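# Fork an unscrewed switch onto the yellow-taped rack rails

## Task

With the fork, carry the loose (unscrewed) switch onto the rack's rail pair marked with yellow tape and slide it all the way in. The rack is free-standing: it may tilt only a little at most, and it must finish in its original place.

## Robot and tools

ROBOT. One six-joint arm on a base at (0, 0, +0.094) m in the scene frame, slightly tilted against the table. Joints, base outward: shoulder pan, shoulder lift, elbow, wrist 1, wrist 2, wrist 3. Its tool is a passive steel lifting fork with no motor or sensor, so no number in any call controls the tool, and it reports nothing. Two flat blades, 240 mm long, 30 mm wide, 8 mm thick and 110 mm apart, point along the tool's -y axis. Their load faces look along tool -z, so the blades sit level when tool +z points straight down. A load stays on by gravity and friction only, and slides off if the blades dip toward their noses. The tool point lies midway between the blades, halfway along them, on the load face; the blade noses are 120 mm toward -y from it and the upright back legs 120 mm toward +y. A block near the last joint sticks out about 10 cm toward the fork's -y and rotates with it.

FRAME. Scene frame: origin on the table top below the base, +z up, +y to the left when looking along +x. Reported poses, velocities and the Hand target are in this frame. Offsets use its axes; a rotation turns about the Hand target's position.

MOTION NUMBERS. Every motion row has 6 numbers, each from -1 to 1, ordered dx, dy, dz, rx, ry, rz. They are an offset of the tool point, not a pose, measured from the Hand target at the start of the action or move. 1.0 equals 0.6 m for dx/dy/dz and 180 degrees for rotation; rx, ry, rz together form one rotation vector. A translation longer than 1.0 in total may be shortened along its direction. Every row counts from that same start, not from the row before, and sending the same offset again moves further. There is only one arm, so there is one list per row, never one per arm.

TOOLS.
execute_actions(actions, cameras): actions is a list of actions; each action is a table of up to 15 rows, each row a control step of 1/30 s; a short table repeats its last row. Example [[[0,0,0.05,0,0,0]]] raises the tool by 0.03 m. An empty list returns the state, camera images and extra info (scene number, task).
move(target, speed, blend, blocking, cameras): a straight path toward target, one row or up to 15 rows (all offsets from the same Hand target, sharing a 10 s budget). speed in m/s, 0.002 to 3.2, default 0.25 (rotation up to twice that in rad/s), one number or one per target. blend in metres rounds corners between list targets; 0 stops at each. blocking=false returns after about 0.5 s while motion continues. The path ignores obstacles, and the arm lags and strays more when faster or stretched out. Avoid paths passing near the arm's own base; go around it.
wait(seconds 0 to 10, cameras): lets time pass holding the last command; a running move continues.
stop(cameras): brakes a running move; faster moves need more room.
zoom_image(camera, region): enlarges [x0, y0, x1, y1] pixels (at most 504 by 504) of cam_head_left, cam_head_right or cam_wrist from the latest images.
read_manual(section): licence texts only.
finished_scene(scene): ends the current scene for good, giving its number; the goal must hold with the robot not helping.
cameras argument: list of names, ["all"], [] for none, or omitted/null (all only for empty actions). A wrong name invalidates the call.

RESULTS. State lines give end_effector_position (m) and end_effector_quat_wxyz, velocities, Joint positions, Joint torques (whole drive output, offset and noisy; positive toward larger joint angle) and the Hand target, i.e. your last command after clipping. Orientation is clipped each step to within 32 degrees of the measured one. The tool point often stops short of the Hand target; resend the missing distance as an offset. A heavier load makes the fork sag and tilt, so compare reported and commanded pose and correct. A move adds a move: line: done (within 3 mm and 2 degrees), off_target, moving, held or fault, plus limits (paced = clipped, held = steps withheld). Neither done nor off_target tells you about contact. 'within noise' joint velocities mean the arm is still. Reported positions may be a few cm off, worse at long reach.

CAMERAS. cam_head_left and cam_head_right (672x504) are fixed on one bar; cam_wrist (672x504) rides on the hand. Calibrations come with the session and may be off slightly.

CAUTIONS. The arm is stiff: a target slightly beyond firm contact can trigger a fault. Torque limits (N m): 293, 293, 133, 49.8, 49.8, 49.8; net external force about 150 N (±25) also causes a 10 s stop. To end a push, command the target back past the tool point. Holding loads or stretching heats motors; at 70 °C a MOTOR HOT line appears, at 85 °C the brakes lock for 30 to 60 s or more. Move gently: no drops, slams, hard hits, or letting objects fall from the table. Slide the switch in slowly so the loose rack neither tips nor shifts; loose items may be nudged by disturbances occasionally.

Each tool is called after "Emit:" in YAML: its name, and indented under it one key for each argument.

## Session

Emit:
execute_actions:
  actions: []

Emit:
zoom_image:
  camera: "cam_head_right"
  region: [260, 60, 490, 290]

Emit:
zoom_image:
  camera: "cam_head_left"
  region: [260, 60, 490, 290]

Scene clock: 0.00 s.
end_effector_position=(+0.3721, -0.1179, +0.2683) end_effector_quat_wxyz=(-0.171, +0.978, -0.115, +0.012)
Joint positions: [1.982 -1.736 2.436 -1.964 -1.402 0.575]
Joint velocities: within noise
Joint torques (N m): no reading
Hand target: +0.3721, -0.1179, +0.2683; -0.171, +0.978, -0.115, +0.012
camera_calibration:
cam_wrist: T_world_to_cam=[[0.971635, -0.232132, -0.0451733, -0.367249], [-0.231942, -0.972683, 0.00947392, -0.159603], [-0.0461385, 0.00127239, -0.998934, 0.379723], [0, 0, 0, 1]] pos_world=[0.337333, -0.240977, 0.364241]

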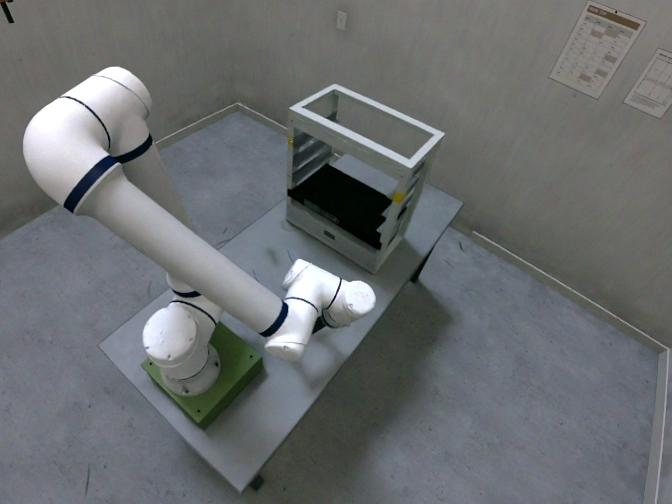

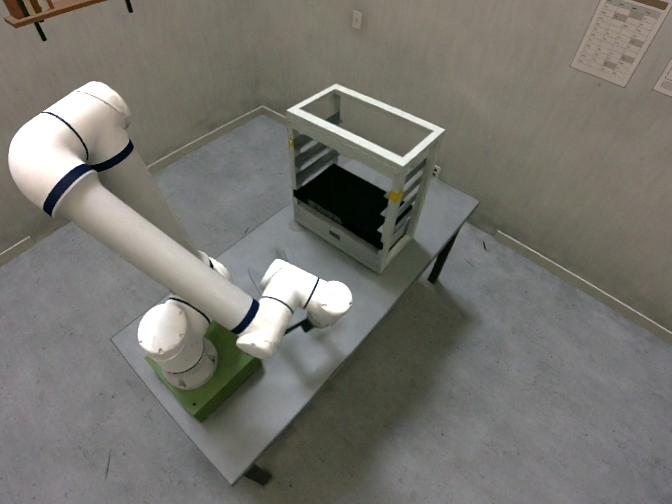

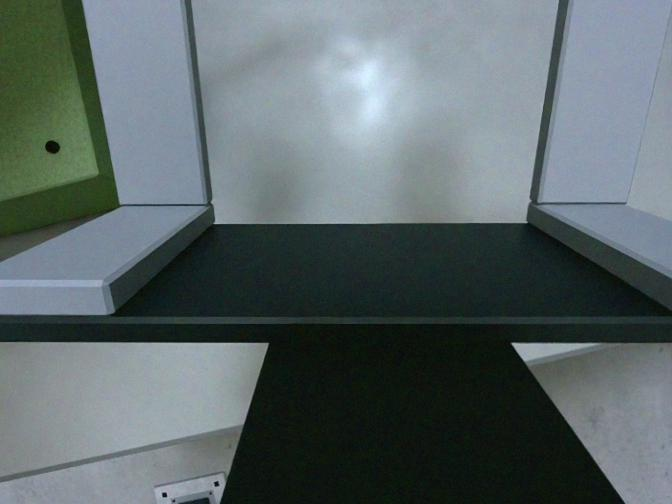

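Scaled by 2.191.

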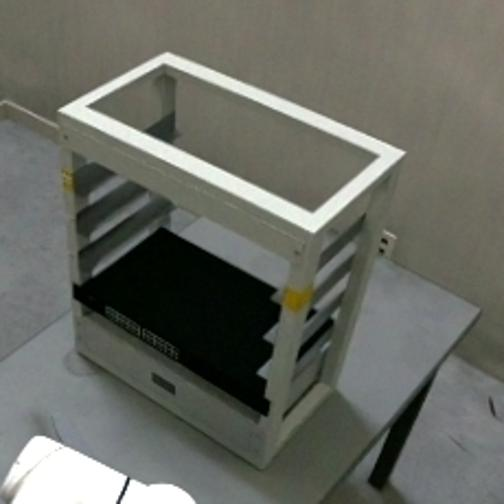

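Scaled by 2.191.

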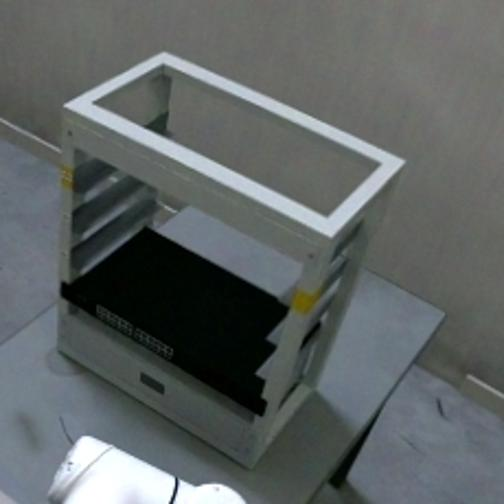

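Emit:
move:
  target: [0.2965,0.1775,0.053,-0.0798,0.0862,-0.401]
  speed: 0.4
  cameras: ["all"]

Emit:
zoom_image:
  camera: "cam_head_right"
  region: [270, 70, 450, 280]

Emit:
zoom_image:
  camera: "cam_head_left"
  region: [270, 70, 450, 280]

Scene clock: 33.60 s.
end_effector_position=(+0.5500, -0.0114, +0.3001) end_effector_quat_wxyz=(+0.000, +0.729, -0.684, +0.000)
Joint positions: [2.679 -2.013 2.467 -2.011 -1.571 2.568]
Joint torques (N m): [9.02 3.36 -94.27 -5.19 -1.34 3.3]
Hand target: +0.5500, -0.0114, +0.3001; +0.000, +0.729, -0.684, +0.000
Off the commanded pose: 0.000 m, 0 deg.
move: done
camera_calibration:
cam_wrist: T_world_to_cam=[[0.0508132, -0.998351, -0.026701, -0.0218278], [-0.936367, -0.0569222, 0.346378, 0.281713], [-0.347326, 0.00740133, -0.937715, 0.566944], [0, 0, 0, 1]] pos_world=[0.461811, -0.0099522, 0.43347]

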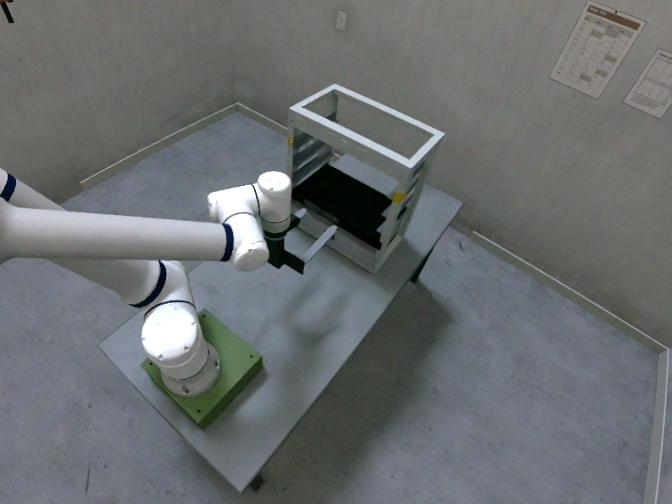

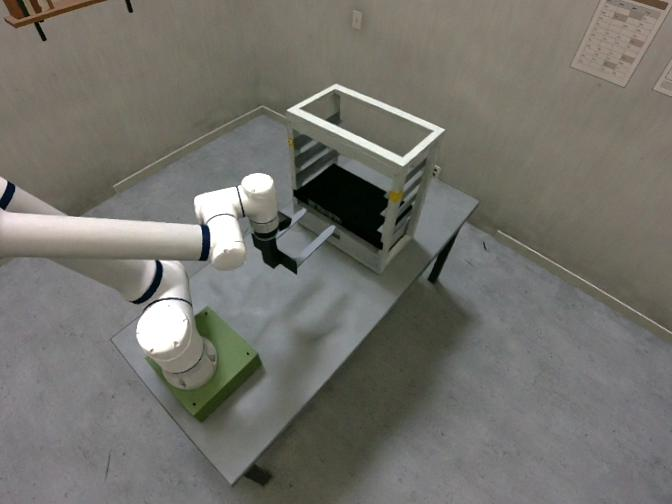

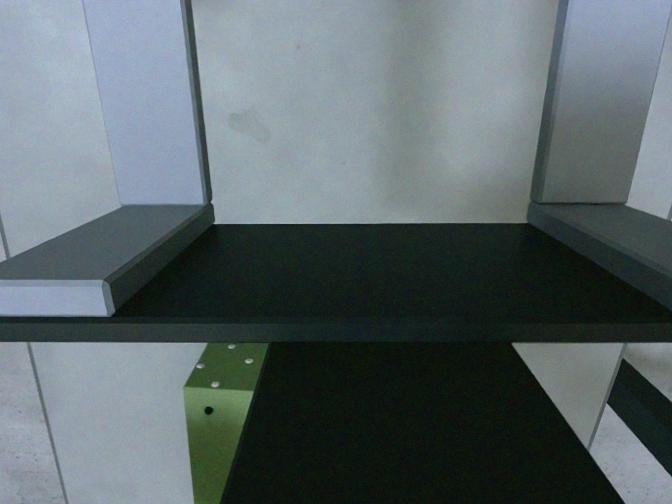

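Scaled by 2.400.

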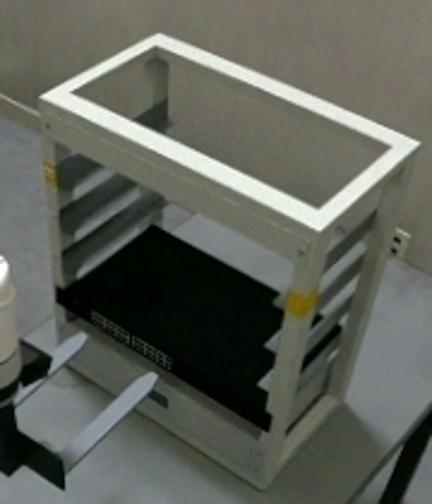

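Scaled by 2.400.

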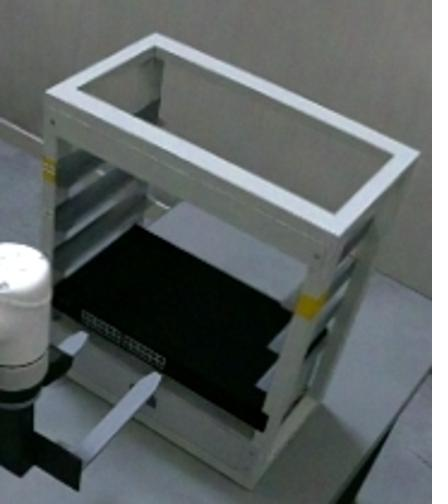

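Emit:
move:
  target: [0.4167,0.0335,0.0,0,0,0]
  speed: 0.2
  cameras: ["all"]

Emit:
zoom_image:
  camera: "cam_wrist"
  region: [150, 0, 600, 230]

Emit:
zoom_image:
  camera: "cam_head_right"
  region: [270, 70, 450, 280]

Scene clock: 48.90 s.
end_effector_position=(+0.7998, +0.0087, +0.3001) end_effector_quat_wxyz=(+0.000, +0.729, -0.684, +0.000)
Joint positions: [2.908 -1.511 2.088 -2.134 -1.568 2.798]
Joint torques (N m): [10.53 -49.15 -89.51 -5.54 -1.52 3.49]
Hand target: +0.8000, +0.0087, +0.3001; +0.000, +0.729, -0.684, +0.000
Off the commanded pose: 0.000 m, 0 deg.
move: done
camera_calibration:
cam_wrist: T_world_to_cam=[[0.0506264, -0.998362, -0.02664, -0.0142528], [-0.936345, -0.0567266, 0.346469, 0.516804], [-0.347412, 0.00740378, -0.937683, 0.653639], [0, 0, 0, 1]] pos_world=[0.71171, 0.0102476, 0.43347]

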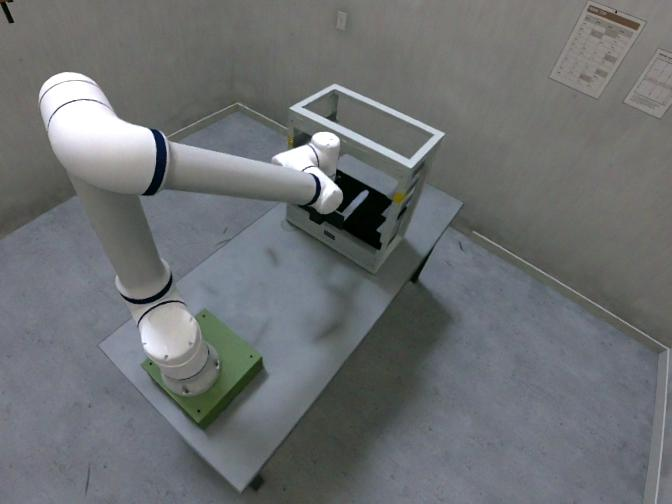

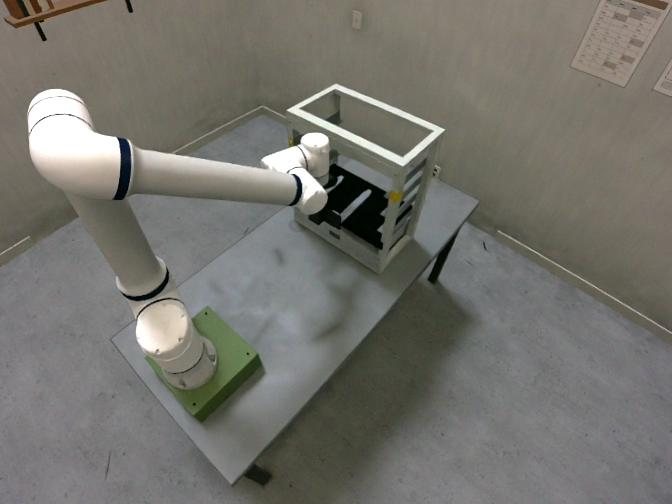

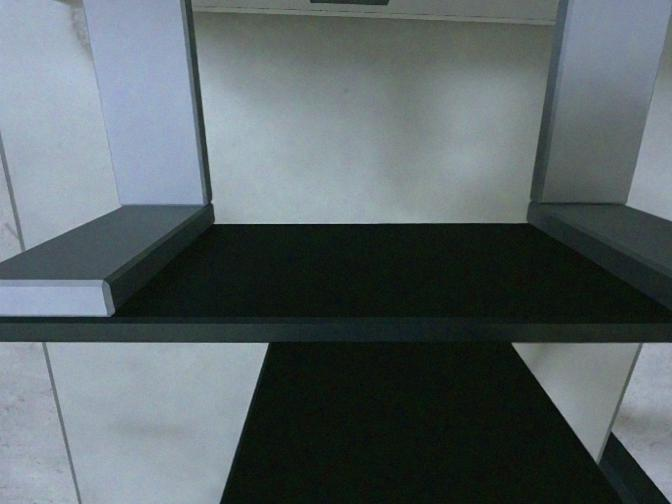

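Scaled by 1.120.

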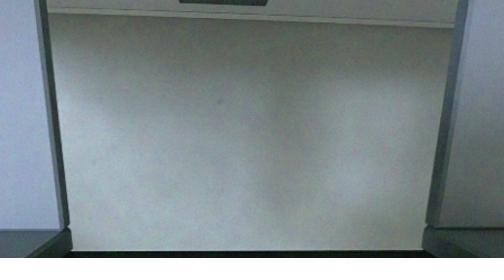

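Scaled by 2.400.

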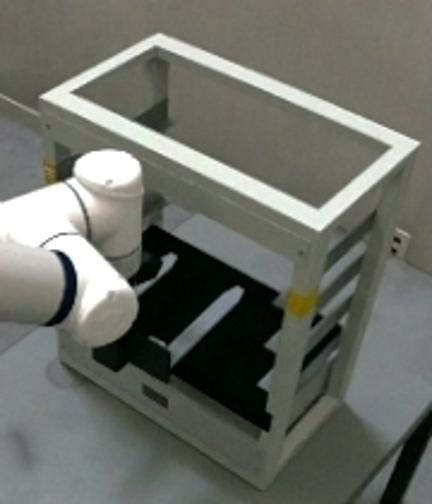

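Emit:
move:
  target:
    - [-0.35,-0.009,0,0,0,-0.0122]
    - [-0.35,-0.009,-0.24,0,0,-0.0122]
  speed: 0.25
  blend: [0.01,0]
  cameras: ["all"]

Emit:
zoom_image:
  camera: "cam_head_right"
  region: [270, 160, 410, 300]

Emit:
zoom_image:
  camera: "cam_head_left"
  region: [270, 160, 410, 300]

Scene clock: 72.73 s.
end_effector_position=(+0.5900, +0.0033, +0.1562) end_effector_quat_wxyz=(+0.000, +0.716, -0.698, +0.000)
Joint positions: [2.772 -1.667 2.578 -2.467 -1.57 2.7]
Joint torques (N m): [9.18 -17.94 -47.04 -10.33 2.12 3.55]
Hand target: +0.5900, +0.0033, +0.1561; +0.000, +0.716, -0.698, +0.000
Off the commanded pose: 0.000 m, 0 deg.
move: done
camera_calibration:
cam_wrist: T_world_to_cam=[[0.0122916, -0.99957, -0.0266249, 0.00973502], [-0.937791, -0.0207635, 0.34658, 0.370593], [-0.346983, 0.0207086, -0.937643, 0.445533], [0, 0, 0, 1]] pos_world=[0.502011, 0.00819928, 0.28957]

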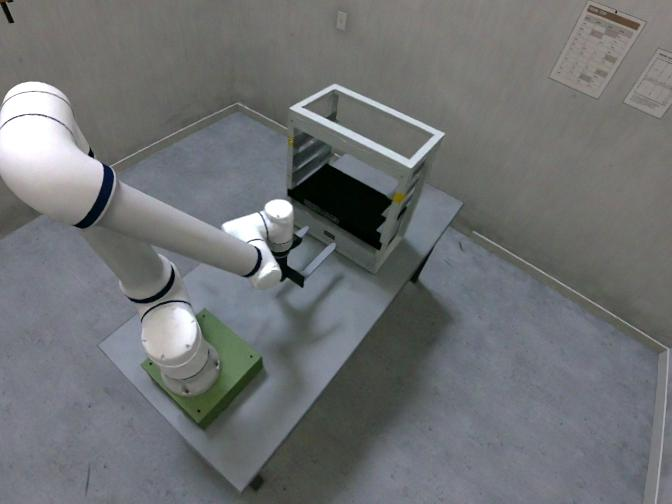

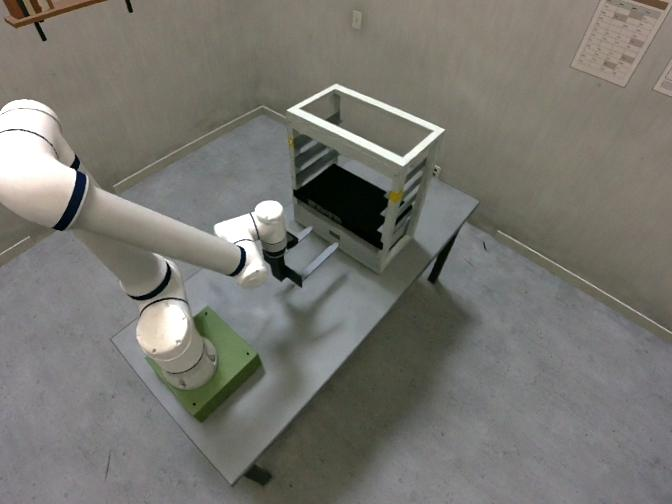

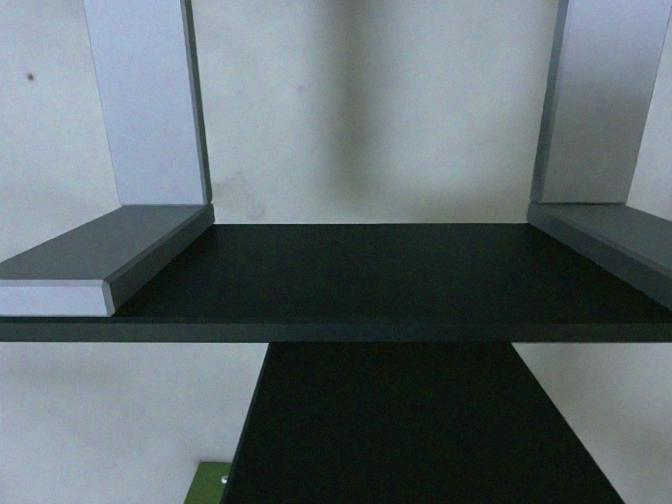

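Scaled by 3.600.

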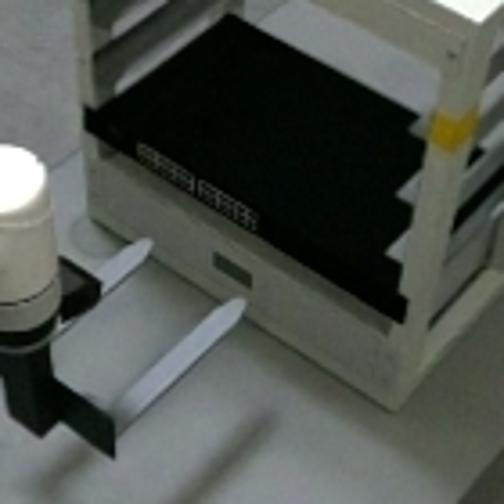

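Scaled by 3.600.

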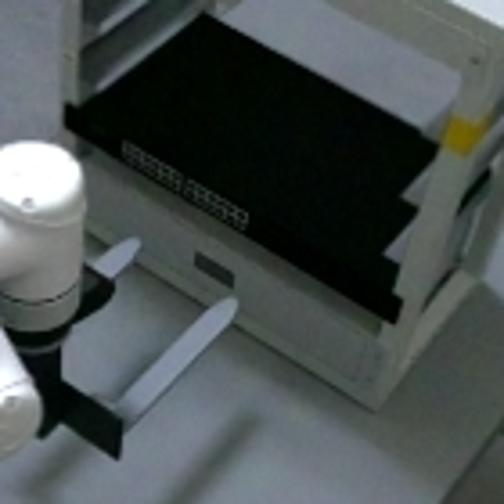

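Emit:
move:
  target:
    - [0.08,0.002,-0.007,0,0,0]
    - [0.16,0.005,-0.007,0,0,0]
  speed: 0.15
  blend: [0.01,0]
  cameras: ["all"]

Emit:
zoom_image:
  camera: "cam_head_right"
  region: [280, 160, 400, 280]

Emit:
zoom_image:
  camera: "cam_head_left"
  region: [280, 160, 400, 280]

Scene clock: 83.40 s.
end_effector_position=(+0.6858, +0.0063, +0.1519) end_effector_quat_wxyz=(+0.000, +0.716, -0.698, +0.000)
Joint positions: [2.854 -1.487 2.416 -2.485 -1.569 2.782]
Joint torques (N m): [8.61 -36.4 -71.28 -5.43 -1.73 3.44]
Hand target: +0.6860, +0.0063, +0.1519; +0.000, +0.716, -0.698, +0.000
Off the commanded pose: 0.000 m, 0 deg.
move: done
camera_calibration:
cam_wrist: T_world_to_cam=[[0.012293, -0.99957, -0.0266236, 0.0114405], [-0.937823, -0.0207624, 0.346491, 0.46203], [-0.346895, 0.0207088, -0.937675, 0.474637], [0, 0, 0, 1]] pos_world=[0.597811, 0.0111993, 0.28527]

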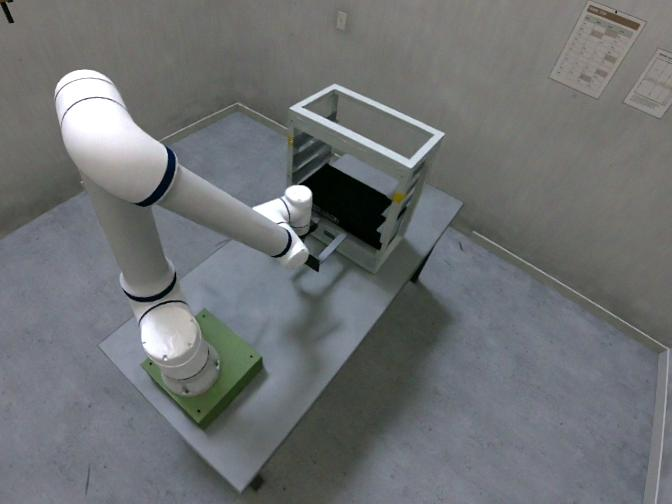

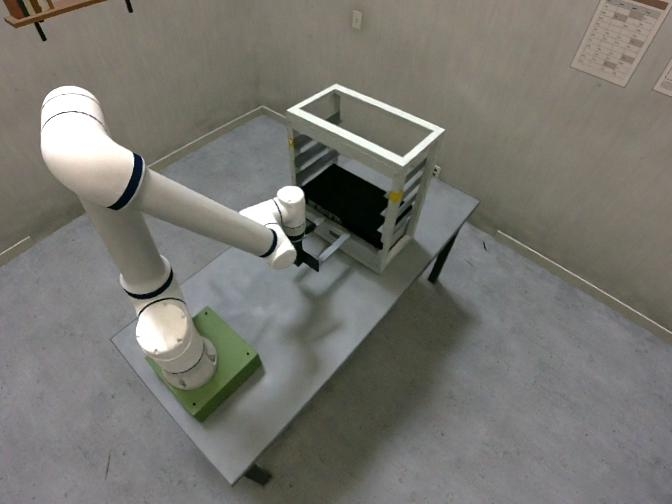

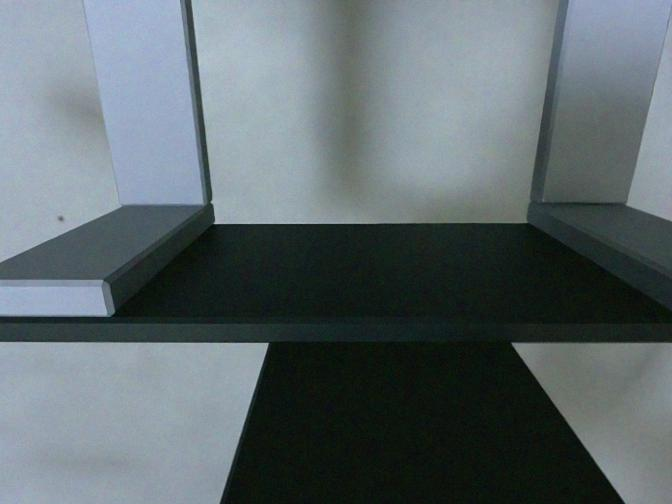

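Scaled by 4.200.

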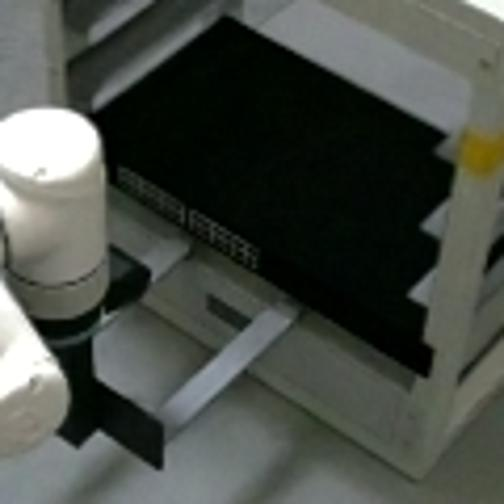

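Scaled by 4.200.

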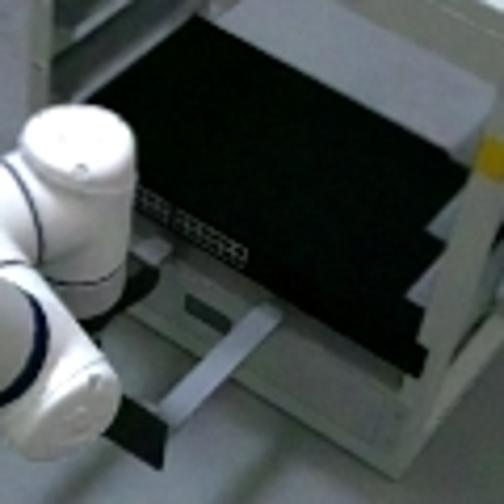

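Emit:
move:
  target: [0.2133,0.0055,0,0,0,0]
  speed: 0.1
  cameras: ["all"]

Emit:
zoom_image:
  camera: "cam_head_right"
  region: [280, 160, 400, 280]

Emit:
zoom_image:
  camera: "cam_head_left"
  region: [280, 160, 400, 280]

Scene clock: 87.50 s.
end_effector_position=(+0.8138, +0.0096, +0.1519) end_effector_quat_wxyz=(+0.000, +0.716, -0.698, +0.000)
Joint positions: [2.925 -1.303 2.181 -2.434 -1.568 2.853]
Joint torques (N m): [8.98 -59.4 -74.04 -5.44 -0.33 3.5]
Hand target: +0.8140, +0.0096, +0.1519; +0.000, +0.716, -0.698, +0.000
Off the commanded pose: 0.000 m, 0 deg.
move: done
camera_calibration:
cam_wrist: T_world_to_cam=[[0.012293, -0.99957, -0.0266236, 0.0131656], [-0.937823, -0.0207624, 0.346491, 0.58214], [-0.346895, 0.0207088, -0.937675, 0.518971], [0, 0, 0, 1]] pos_world=[0.725811, 0.0144993, 0.28527]

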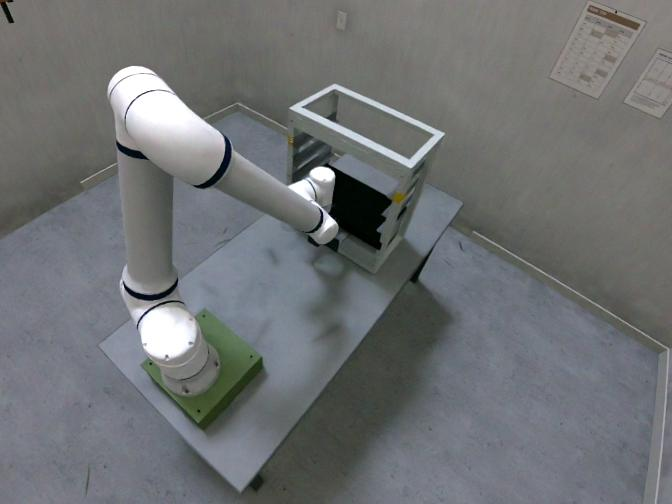

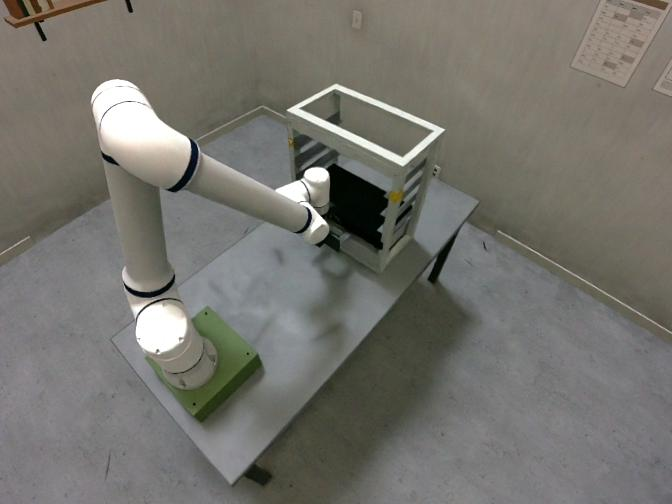

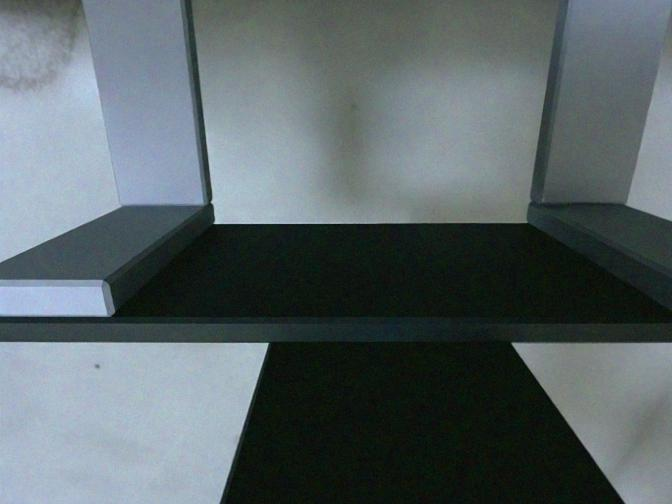

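Scaled by 4.200.

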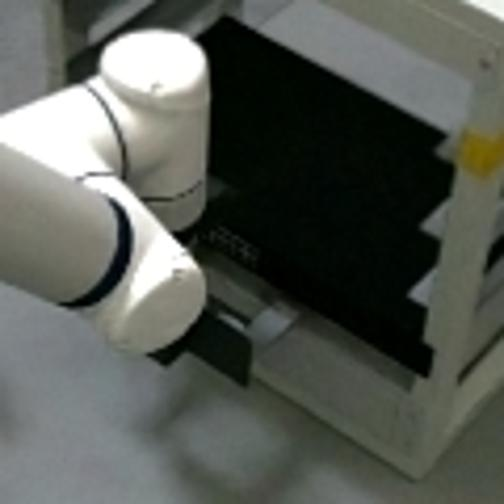

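Scaled by 4.200.

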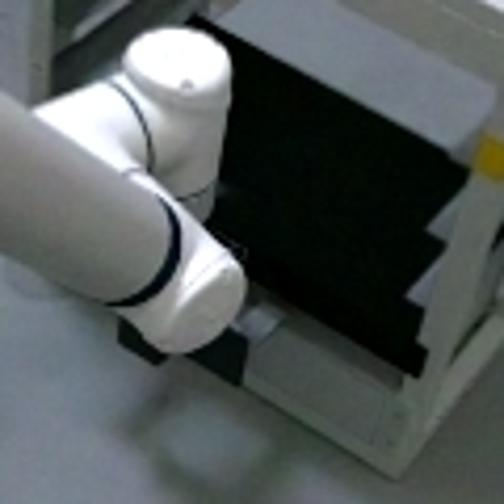

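Emit:
move:
  target: [0,0,0.038,0,0,0]
  speed: 0.03

Emit:
move:
  target: [0,0,0.012,0,0,0]
  speed: 0.03
  cameras: ["all"]

Emit:
zoom_image:
  camera: "cam_head_right"
  region: [280, 160, 400, 280]

Scene clock: 91.47 s.
end_effector_position=(+0.8139, +0.0096, +0.1744) end_effector_quat_wxyz=(+0.000, +0.716, -0.698, +0.000)
Joint positions: [2.925 -1.336 2.167 -2.387 -1.568 2.853]
Joint torques (N m): [-15.31 -103.16 -96.43 -11.06 0.52 -1.6]
Hand target: +0.8140, +0.0096, +0.1747; +0.000, +0.716, -0.698, +0.000
Off the commanded pose: 0.000 m, 0 deg.
move: done

Scene clock: 92.23 s.
end_effector_position=(+0.8140, +0.0096, +0.1817) end_effector_quat_wxyz=(+0.000, +0.716, -0.698, +0.000)
Joint positions: [2.925 -1.346 2.162 -2.373 -1.568 2.853]
Joint torques (N m): [-19.51 -120.25 -113.64 -19.49 4.07 -2.04]
Hand target: +0.8140, +0.0096, +0.1819; +0.000, +0.716, -0.698, +0.000
Off the commanded pose: 0.000 m, 0 deg.
move: done
camera_calibration:
cam_wrist: T_world_to_cam=[[0.0123266, -0.999572, -0.0265295, 0.0139026], [-0.937823, -0.0207614, 0.346493, 0.572001], [-0.346896, 0.0206088, -0.937677, 0.546986], [0, 0, 0, 1]] pos_world=[0.726011, 0.0144994, 0.31507]

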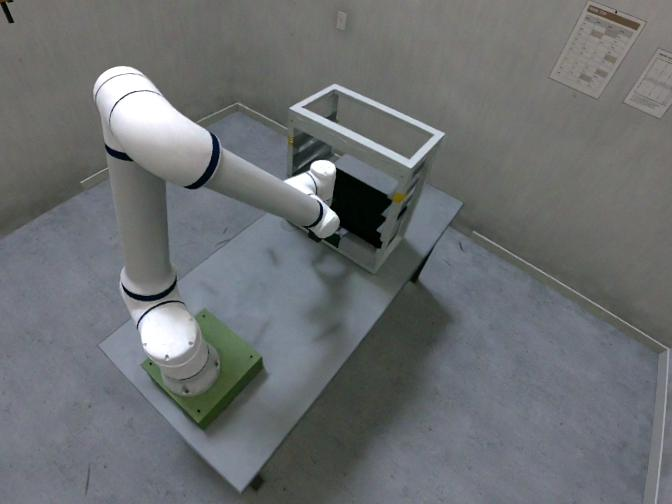

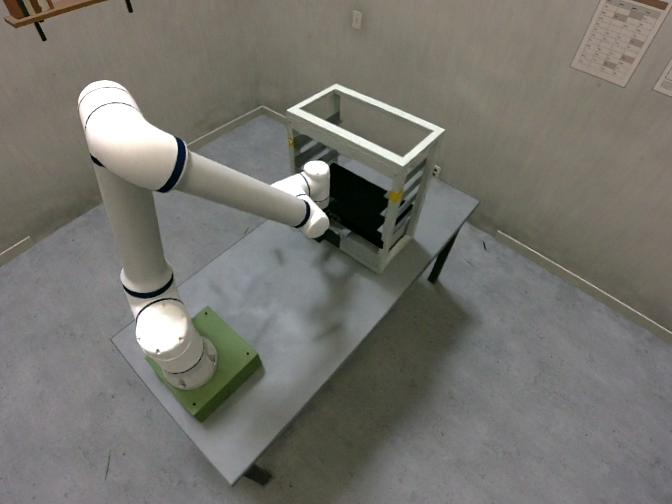

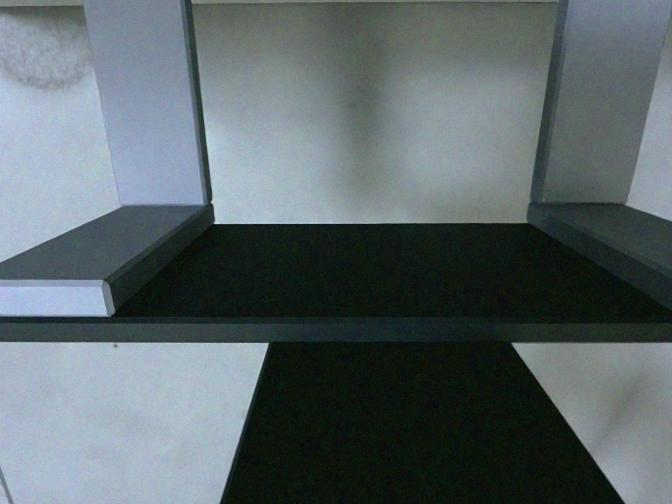

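Scaled by 4.200.

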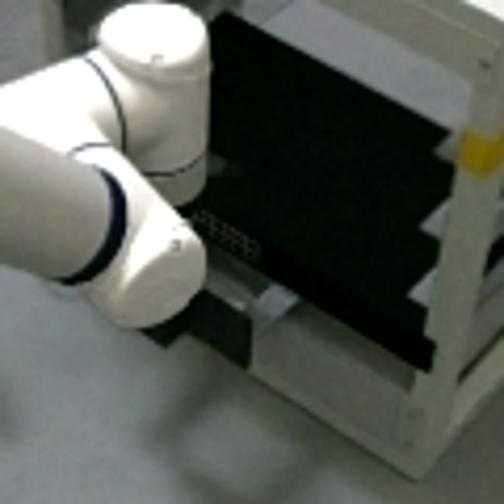

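Emit:
move:
  target: [-0.44,-0.0134,0,0,0,0]
  speed: 0.08
  cameras: ["all"]

Emit:
zoom_image:
  camera: "cam_head_right"
  region: [260, 120, 420, 280]

Emit:
zoom_image:
  camera: "cam_head_left"
  region: [260, 120, 420, 280]

Scene clock: 99.83 s.
end_effector_position=(+0.5501, +0.0015, +0.1819) end_effector_quat_wxyz=(+0.000, +0.716, -0.698, +0.000)
Joint positions: [2.724 -1.819 2.618 -2.355 -1.571 2.652]
Joint torques (N m): [-22.18 -60.49 -90.49 -18.73 6.09 -2.41]
Hand target: +0.5500, +0.0016, +0.1819; +0.000, +0.716, -0.698, +0.000
Off the commanded pose: 0.000 m, 0 deg.
move: done
camera_calibration:
cam_wrist: T_world_to_cam=[[0.0123266, -0.999572, -0.0265295, 0.00916434], [-0.937823, -0.0207614, 0.346493, 0.324275], [-0.346896, 0.0206088, -0.937677, 0.455792], [0, 0, 0, 1]] pos_world=[0.462111, 0.00649944, 0.31527]

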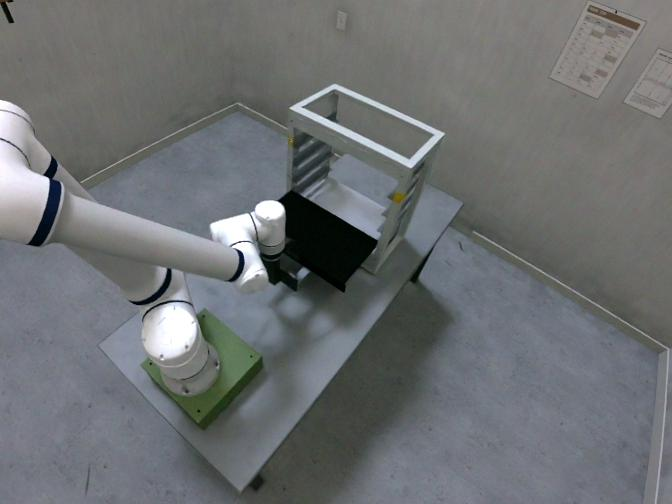

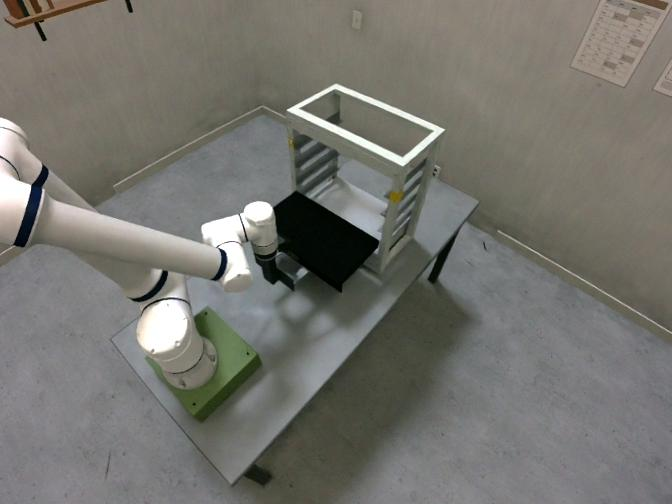

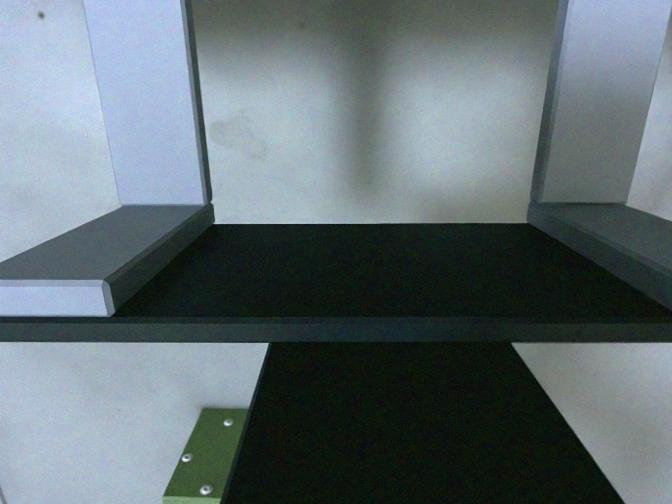

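Scaled by 3.150.

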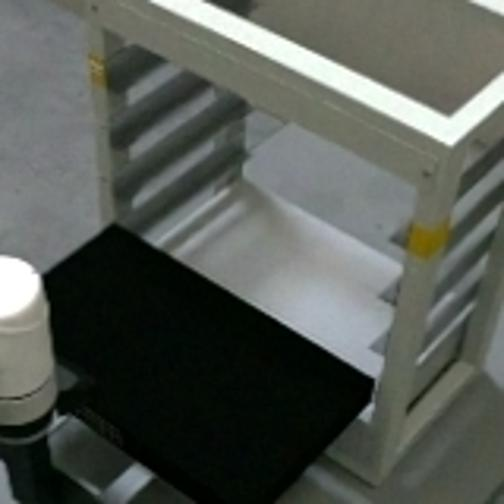

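Scaled by 3.150.

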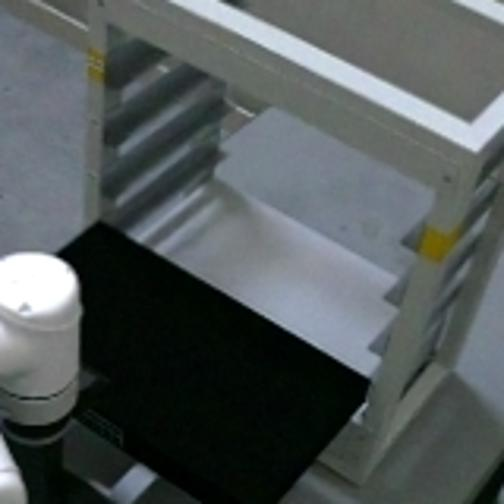

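Emit:
move:
  target:
    - [-0.067,-0.002,0,0,0,0]
    - [-0.067,-0.002,0.4445,0,0,0]
    - [0.09,0.0027,0.4445,0,0,0]
  speed: [0.12,0.15,0.08]
  blend: [0.01,0,0]
  cameras: ["all"]

Emit:
zoom_image:
  camera: "cam_head_right"
  region: [260, 80, 420, 240]

Emit:
zoom_image:
  camera: "cam_head_left"
  region: [260, 80, 420, 240]

Scene clock: 112.83 s.
end_effector_position=(+0.6039, +0.0032, +0.4486) end_effector_quat_wxyz=(+0.000, +0.716, -0.698, +0.000)
Joint positions: [2.784 -1.991 2.182 -1.747 -1.57 2.712]
Joint torques (N m): [8.46 -29.9 -146.07 -24.01 2.3 3.49]
Hand target: +0.6040, +0.0032, +0.4486; +0.000, +0.716, -0.698, +0.000
Off the commanded pose: 0.000 m, 0 deg.
move: done
camera_calibration:
cam_wrist: T_world_to_cam=[[0.012293, -0.99957, -0.0266236, 0.0172491], [-0.937823, -0.0207624, 0.346491, 0.282261], [-0.346895, 0.0207088, -0.937675, 0.724464], [0, 0, 0, 1]] pos_world=[0.515811, 0.00809928, 0.58197]

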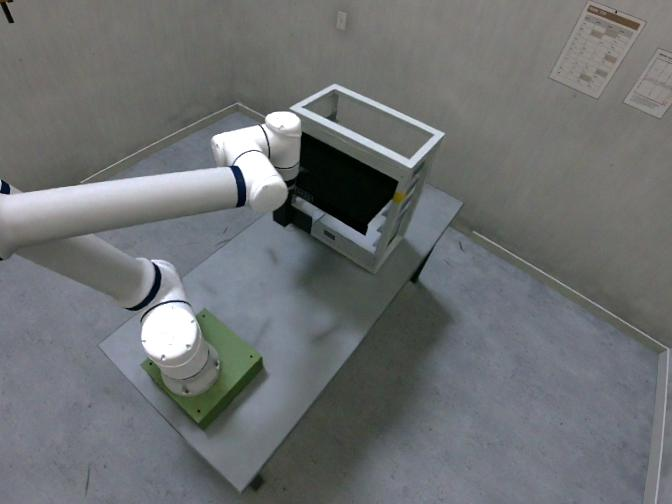

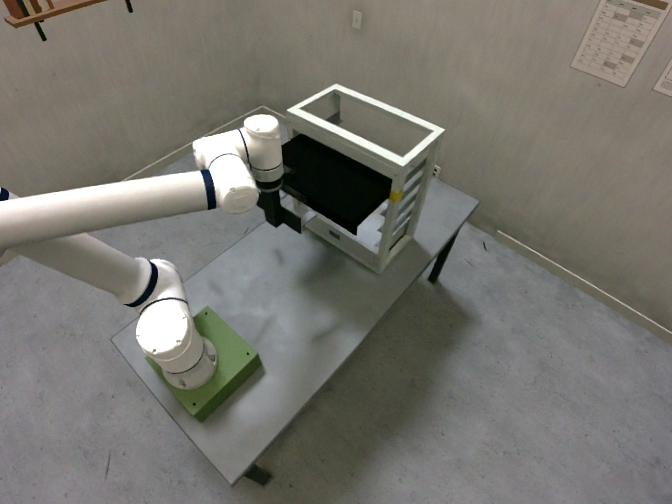

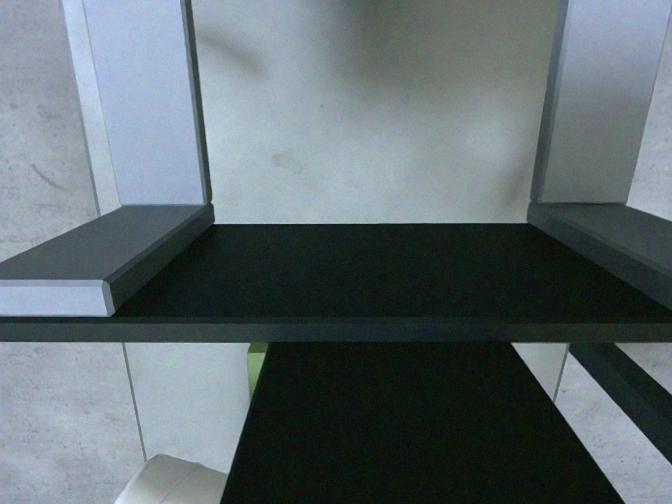

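Scaled by 3.150.

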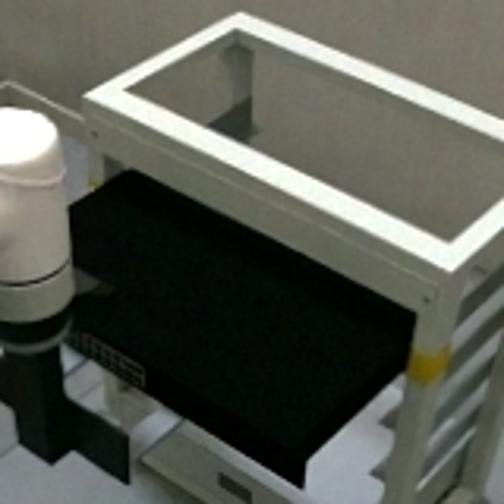

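Scaled by 3.150.

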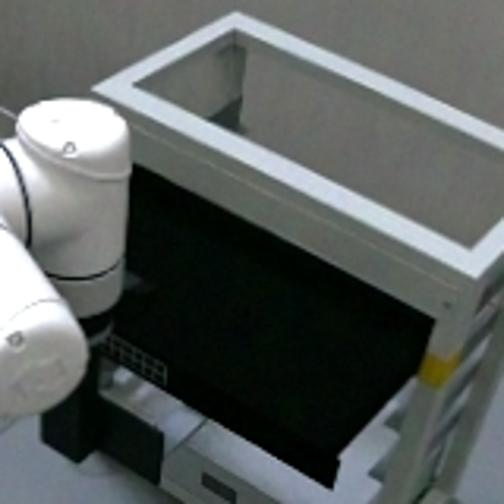

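Emit:
move:
  target: [0.3467,0.0106,0,0,0,0]
  speed: 0.08
  cameras: ["all"]

Emit:
zoom_image:
  camera: "cam_head_right"
  region: [260, 80, 420, 240]

Emit:
zoom_image:
  camera: "cam_head_left"
  region: [260, 80, 420, 240]

Scene clock: 119.20 s.
end_effector_position=(+0.8118, +0.0095, +0.4486) end_effector_quat_wxyz=(+0.000, +0.716, -0.698, +0.000)
Joint positions: [2.922 -1.599 1.891 -1.848 -1.568 2.851]
Joint torques (N m): [7.68 -80.61 -142.96 -24.62 2.26 3.25]
Hand target: +0.8120, +0.0095, +0.4486; +0.000, +0.716, -0.698, +0.000
Off the commanded pose: 0.000 m, 0 deg.
move: done
camera_calibration:
cam_wrist: T_world_to_cam=[[0.012293, -0.99957, -0.0266236, 0.0209894], [-0.937823, -0.0207624, 0.346491, 0.477459], [-0.346895, 0.0207088, -0.937675, 0.796487], [0, 0, 0, 1]] pos_world=[0.723811, 0.0143993, 0.58197]

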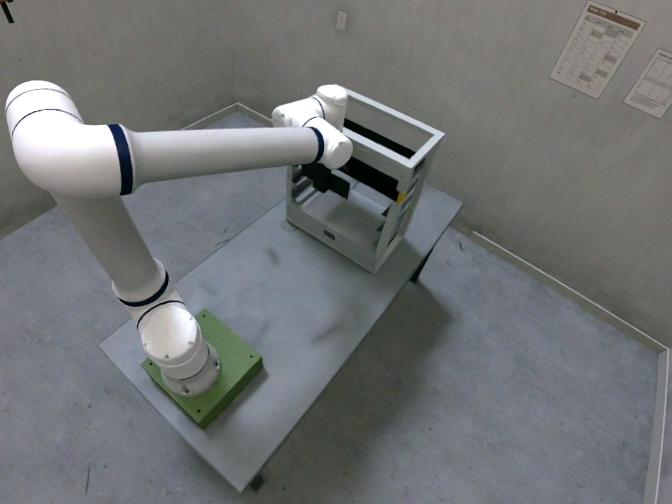

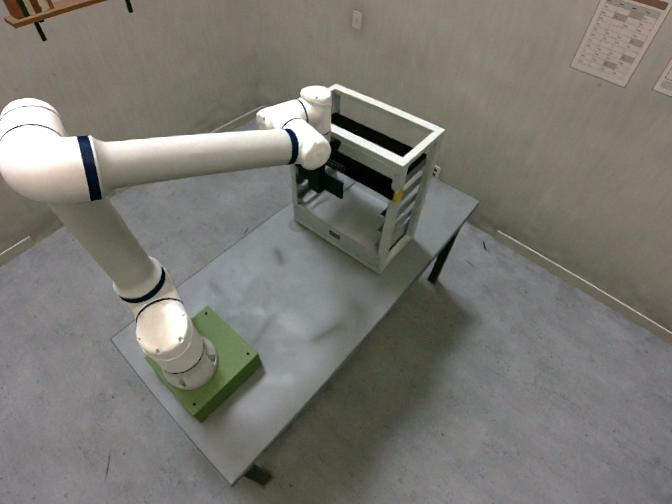

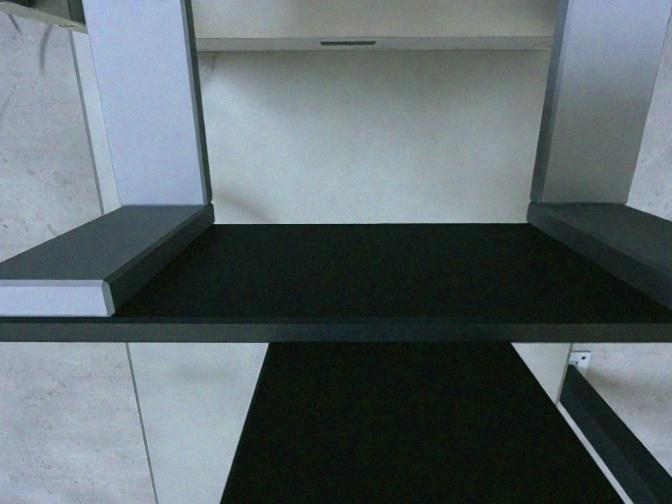

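Scaled by 3.150.

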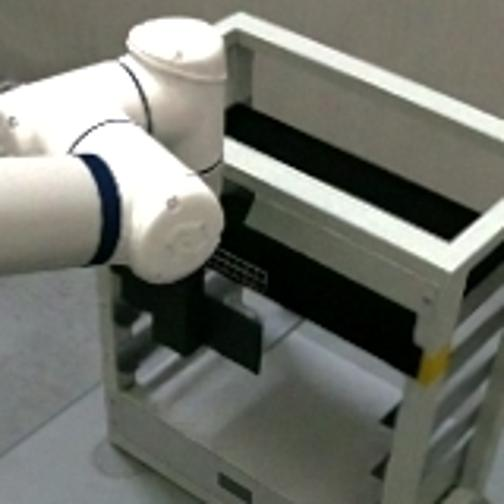

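Scaled by 3.150.

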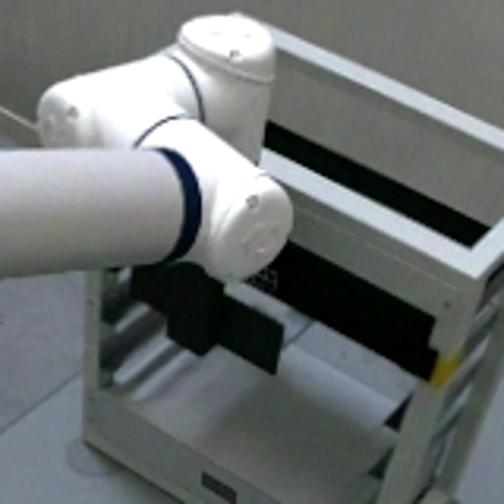

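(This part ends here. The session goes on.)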